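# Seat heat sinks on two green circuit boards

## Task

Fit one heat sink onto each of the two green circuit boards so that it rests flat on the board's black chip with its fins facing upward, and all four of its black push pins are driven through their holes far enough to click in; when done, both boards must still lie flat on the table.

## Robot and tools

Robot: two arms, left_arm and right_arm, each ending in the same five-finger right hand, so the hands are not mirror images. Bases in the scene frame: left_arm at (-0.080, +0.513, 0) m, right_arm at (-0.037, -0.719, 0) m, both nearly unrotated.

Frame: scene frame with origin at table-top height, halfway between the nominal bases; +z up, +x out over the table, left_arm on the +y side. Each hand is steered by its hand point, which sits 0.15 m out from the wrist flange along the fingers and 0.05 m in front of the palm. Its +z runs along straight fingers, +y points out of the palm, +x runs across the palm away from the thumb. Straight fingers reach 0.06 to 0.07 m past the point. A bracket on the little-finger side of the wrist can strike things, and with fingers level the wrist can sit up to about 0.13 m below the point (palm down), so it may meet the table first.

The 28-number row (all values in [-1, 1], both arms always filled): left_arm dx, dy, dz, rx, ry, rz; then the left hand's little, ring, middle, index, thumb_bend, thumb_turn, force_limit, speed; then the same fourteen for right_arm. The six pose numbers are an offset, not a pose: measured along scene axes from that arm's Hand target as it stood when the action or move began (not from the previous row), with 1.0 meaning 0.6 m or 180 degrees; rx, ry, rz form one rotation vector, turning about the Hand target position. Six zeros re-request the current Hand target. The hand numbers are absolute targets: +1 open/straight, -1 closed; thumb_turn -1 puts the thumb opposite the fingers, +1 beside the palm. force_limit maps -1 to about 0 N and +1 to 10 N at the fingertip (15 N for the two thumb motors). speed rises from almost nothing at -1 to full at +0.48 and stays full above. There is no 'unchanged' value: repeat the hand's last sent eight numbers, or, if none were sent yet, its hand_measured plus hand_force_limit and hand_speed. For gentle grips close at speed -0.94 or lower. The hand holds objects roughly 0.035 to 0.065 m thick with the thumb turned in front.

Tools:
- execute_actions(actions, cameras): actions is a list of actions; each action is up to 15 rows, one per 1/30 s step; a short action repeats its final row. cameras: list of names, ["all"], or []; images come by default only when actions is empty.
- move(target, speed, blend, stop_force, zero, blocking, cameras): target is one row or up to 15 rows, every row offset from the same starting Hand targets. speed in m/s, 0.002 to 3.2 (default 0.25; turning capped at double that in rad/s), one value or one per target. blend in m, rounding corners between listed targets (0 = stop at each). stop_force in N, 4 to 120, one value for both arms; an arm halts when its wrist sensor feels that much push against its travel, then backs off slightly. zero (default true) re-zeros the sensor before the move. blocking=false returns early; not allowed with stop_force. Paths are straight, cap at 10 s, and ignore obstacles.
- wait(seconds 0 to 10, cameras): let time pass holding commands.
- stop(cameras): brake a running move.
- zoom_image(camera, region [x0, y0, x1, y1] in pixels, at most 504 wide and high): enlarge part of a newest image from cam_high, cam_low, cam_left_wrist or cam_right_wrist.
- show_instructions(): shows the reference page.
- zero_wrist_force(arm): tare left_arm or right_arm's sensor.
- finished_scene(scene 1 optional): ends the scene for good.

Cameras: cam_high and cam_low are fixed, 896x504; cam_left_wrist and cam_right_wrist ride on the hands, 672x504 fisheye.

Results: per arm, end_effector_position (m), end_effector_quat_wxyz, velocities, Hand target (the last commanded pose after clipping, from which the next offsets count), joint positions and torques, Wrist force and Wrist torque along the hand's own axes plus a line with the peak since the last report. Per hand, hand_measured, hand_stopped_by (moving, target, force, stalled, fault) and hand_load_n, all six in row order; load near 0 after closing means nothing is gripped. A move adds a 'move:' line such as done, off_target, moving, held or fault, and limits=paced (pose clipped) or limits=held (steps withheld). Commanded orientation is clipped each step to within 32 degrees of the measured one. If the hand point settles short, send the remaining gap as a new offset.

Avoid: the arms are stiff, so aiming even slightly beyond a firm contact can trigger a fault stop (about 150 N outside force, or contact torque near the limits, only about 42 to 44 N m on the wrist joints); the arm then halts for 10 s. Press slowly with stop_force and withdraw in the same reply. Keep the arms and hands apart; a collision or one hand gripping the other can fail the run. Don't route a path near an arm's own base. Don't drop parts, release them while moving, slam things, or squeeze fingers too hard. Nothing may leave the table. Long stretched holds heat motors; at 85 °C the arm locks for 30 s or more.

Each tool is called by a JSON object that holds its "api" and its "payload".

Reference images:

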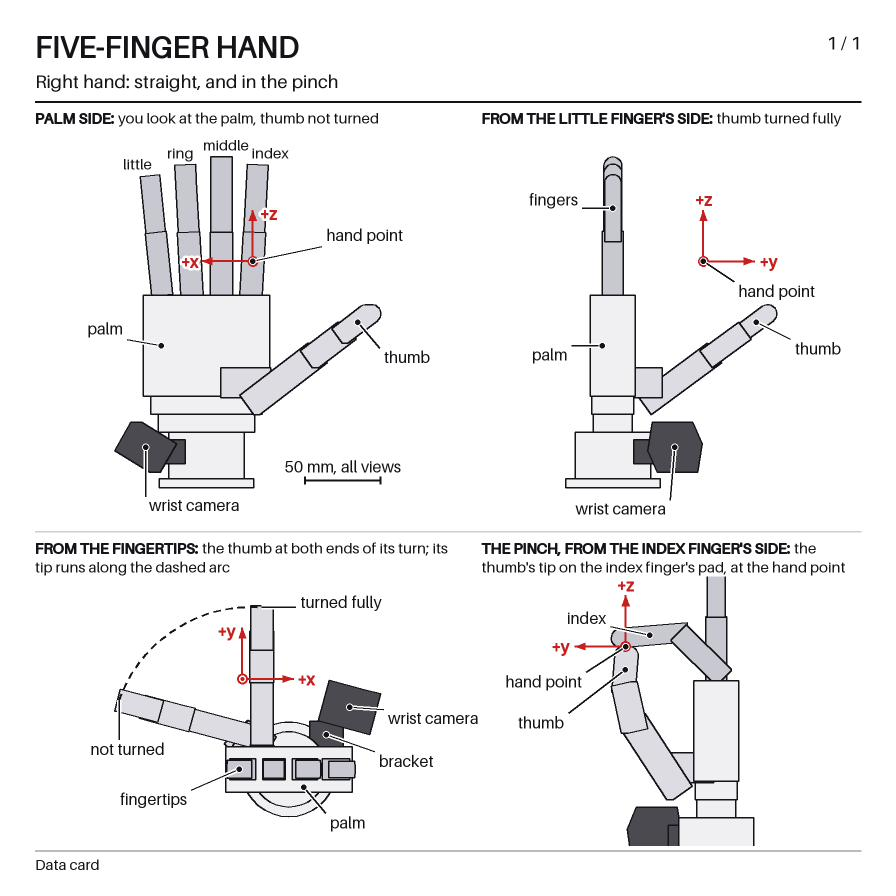

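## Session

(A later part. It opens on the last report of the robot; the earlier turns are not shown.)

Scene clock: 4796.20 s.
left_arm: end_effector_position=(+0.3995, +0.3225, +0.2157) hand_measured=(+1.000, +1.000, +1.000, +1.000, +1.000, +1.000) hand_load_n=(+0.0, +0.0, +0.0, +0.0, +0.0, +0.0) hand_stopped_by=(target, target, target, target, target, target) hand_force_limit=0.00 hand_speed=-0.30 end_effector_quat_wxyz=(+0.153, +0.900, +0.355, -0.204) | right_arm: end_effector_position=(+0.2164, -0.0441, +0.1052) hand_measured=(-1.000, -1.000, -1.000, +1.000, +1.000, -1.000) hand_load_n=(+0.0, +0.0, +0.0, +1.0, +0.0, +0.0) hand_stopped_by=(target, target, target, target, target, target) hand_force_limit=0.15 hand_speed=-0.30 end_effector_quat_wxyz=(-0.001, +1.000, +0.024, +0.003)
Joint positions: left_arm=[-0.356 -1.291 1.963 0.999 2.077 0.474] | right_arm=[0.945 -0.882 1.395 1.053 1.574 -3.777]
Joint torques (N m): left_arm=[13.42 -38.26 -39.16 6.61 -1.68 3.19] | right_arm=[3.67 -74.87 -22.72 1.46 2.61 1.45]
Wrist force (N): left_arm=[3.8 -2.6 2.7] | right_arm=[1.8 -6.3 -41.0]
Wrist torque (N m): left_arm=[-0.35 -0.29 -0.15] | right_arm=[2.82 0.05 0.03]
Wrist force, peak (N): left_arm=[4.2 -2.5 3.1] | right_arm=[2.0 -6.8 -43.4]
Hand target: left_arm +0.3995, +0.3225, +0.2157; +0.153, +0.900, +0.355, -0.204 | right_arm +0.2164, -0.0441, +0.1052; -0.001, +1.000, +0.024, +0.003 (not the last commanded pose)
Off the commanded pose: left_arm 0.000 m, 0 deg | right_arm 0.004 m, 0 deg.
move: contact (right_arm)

{"api": "move", "payload": {"target": [[0,0,0,0,0,0,1,1,1,1,1,1,0,-0.3,0,0,0.06,0,0,0,-1,-1,-1,1,1,-1,0.15,-0.3],[0,0,0,0,0,0,1,1,1,1,1,1,0,-0.3,-0.1,-0.15,0.22,0,0,0,-1,-1,-1,1,1,-1,0.15,-0.3]], "speed": [0.05,0.15], "cameras": ["all"]}}

{"api": "zoom_image", "payload": {"camera": "cam_left_wrist", "region": [290, 215, 460, 345]}}

Scene clock: 4810.60 s.
left_arm: end_effector_position=(+0.3995, +0.3225, +0.2157) hand_measured=(+1.000, +1.000, +1.000, +1.000, +1.000, +1.000) hand_load_n=(+0.0, +0.0, +0.0, +0.0, +0.0, +0.0) hand_stopped_by=(target, target, target, target, target, target) hand_force_limit=0.00 hand_speed=-0.30 end_effector_quat_wxyz=(+0.153, +0.900, +0.355, -0.204) | right_arm: end_effector_position=(+0.1565, -0.1339, +0.2371) hand_measured=(-1.000, -1.000, -1.000, +1.000, +1.000, -1.000) hand_load_n=(+0.5, +0.0, +0.0, -0.5, +0.0, +0.0) hand_stopped_by=(target, target, target, target, target, target) hand_force_limit=0.15 hand_speed=-0.30 end_effector_quat_wxyz=(-0.001, +1.000, +0.024, +0.003)
Joint positions: left_arm=[-0.356 -1.291 1.963 0.999 2.077 0.474] | right_arm=[0.945 -1.138 1.556 1.148 1.574 -3.777]
Joint torques (N m): left_arm=[12.39 -37.33 -40.2 6.07 -1.42 2.75] | right_arm=[-11.05 -91.2 -24.12 7.11 -1.94 -1.99]
Wrist force (N): left_arm=[3.9 -2.6 2.6] | right_arm=[0.1 0.1 0.6]
Wrist torque (N m): left_arm=[-0.35 -0.30 -0.15] | right_arm=[0.04 -0.05 -0.06]
Wrist force, peak (N): left_arm=[4.4 -2.9 2.9] | right_arm=[2.0 -6.7 -41.3]
Hand target: left_arm +0.3995, +0.3225, +0.2157; +0.153, +0.900, +0.355, -0.204 | right_arm +0.1564, -0.1341, +0.2372; -0.001, +1.000, +0.024, +0.003
Off the commanded pose: left_arm 0.000 m, 0 deg | right_arm 0.000 m, 0 deg.
move: done
camera_calibration:
cam_left_wrist: T_world_to_cam=[[0.881496, -0.472184, 0.00255152, -0.208233], [-0.24901, -0.460259, 0.852148, 0.0659955], [-0.401197, -0.7518, -0.523295, 0.622475], [0, 0, 0, 1]] pos_world=[0.449725, 0.400027, 0.270032]
cam_right_wrist: T_world_to_cam=[[0.320032, -0.94682, -0.0333345, -0.172813], [-0.798048, -0.288374, 0.529113, -0.039934], [-0.510587, -0.14273, -0.847897, 0.380475], [0, 0, 0, 1]] pos_world=[0.217702, -0.120834, 0.337972]

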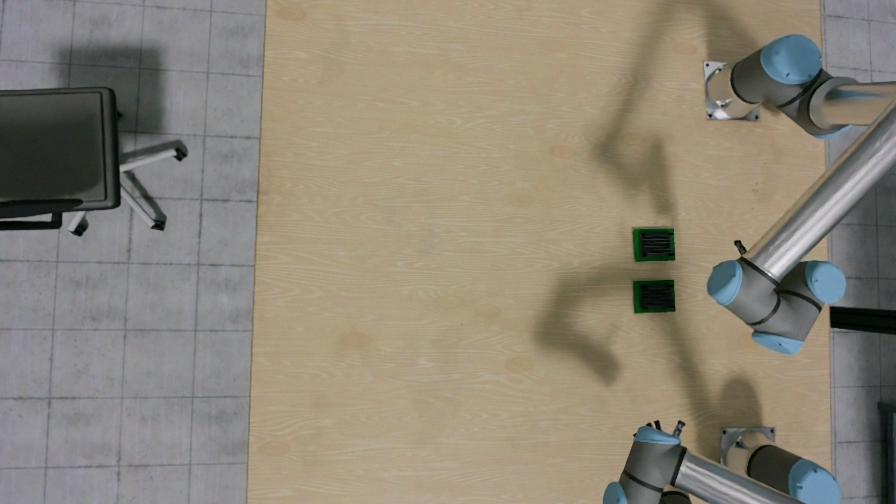

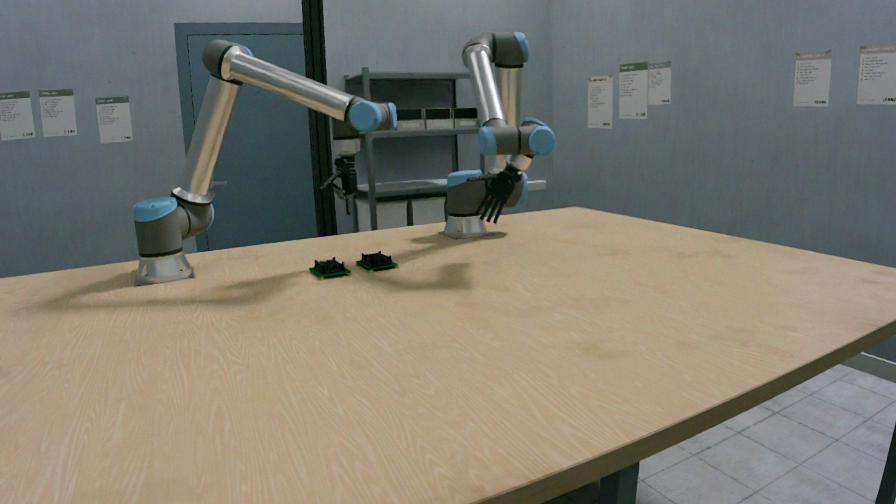

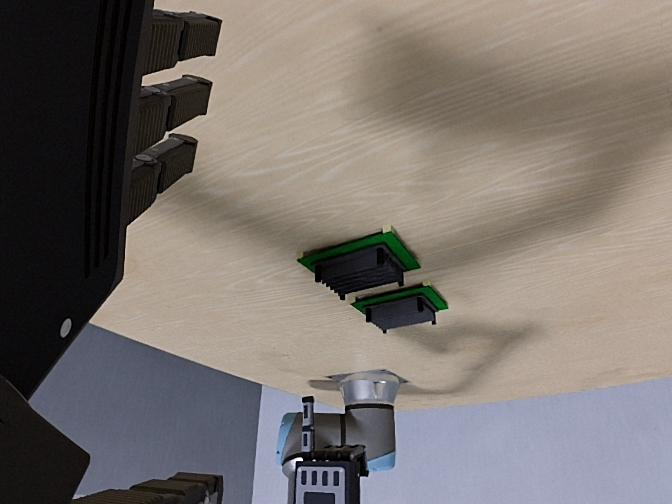

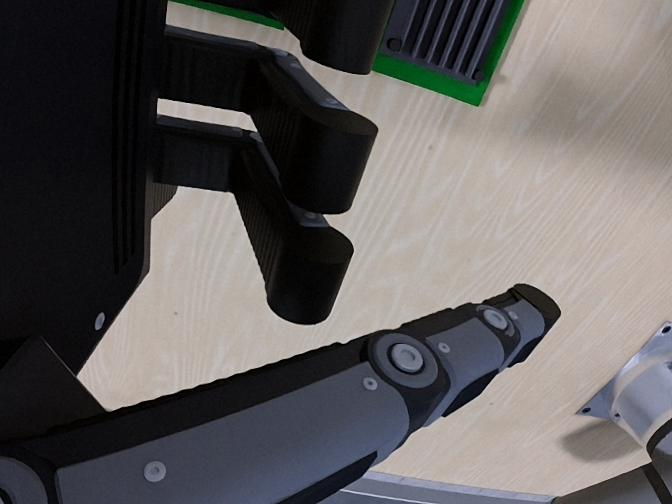

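Scaled by 2.965 from the camera's 672x504 image, which has a finer 960x720 frame.

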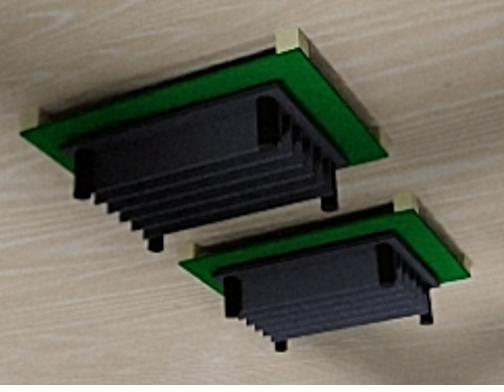

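{"api": "zoom_image", "payload": {"camera": "cam_low", "region": [295, 240, 415, 290]}}

{"api": "zoom_image", "payload": {"camera": "cam_high", "region": [620, 215, 690, 325]}}

Scaled by 4.200 from the camera's 896x504 image, which has a finer 1280x720 frame.

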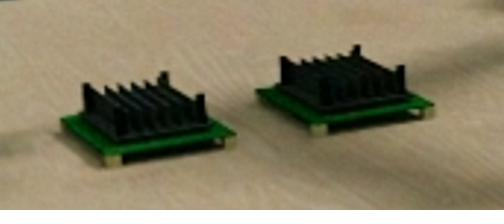

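Scaled by 4.582 from the camera's 896x504 image, which has a finer 1280x720 frame.

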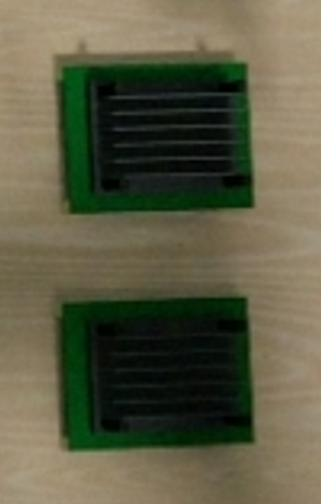

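{"api": "finished_scene", "payload": {}}

The scene is finished: the task was done.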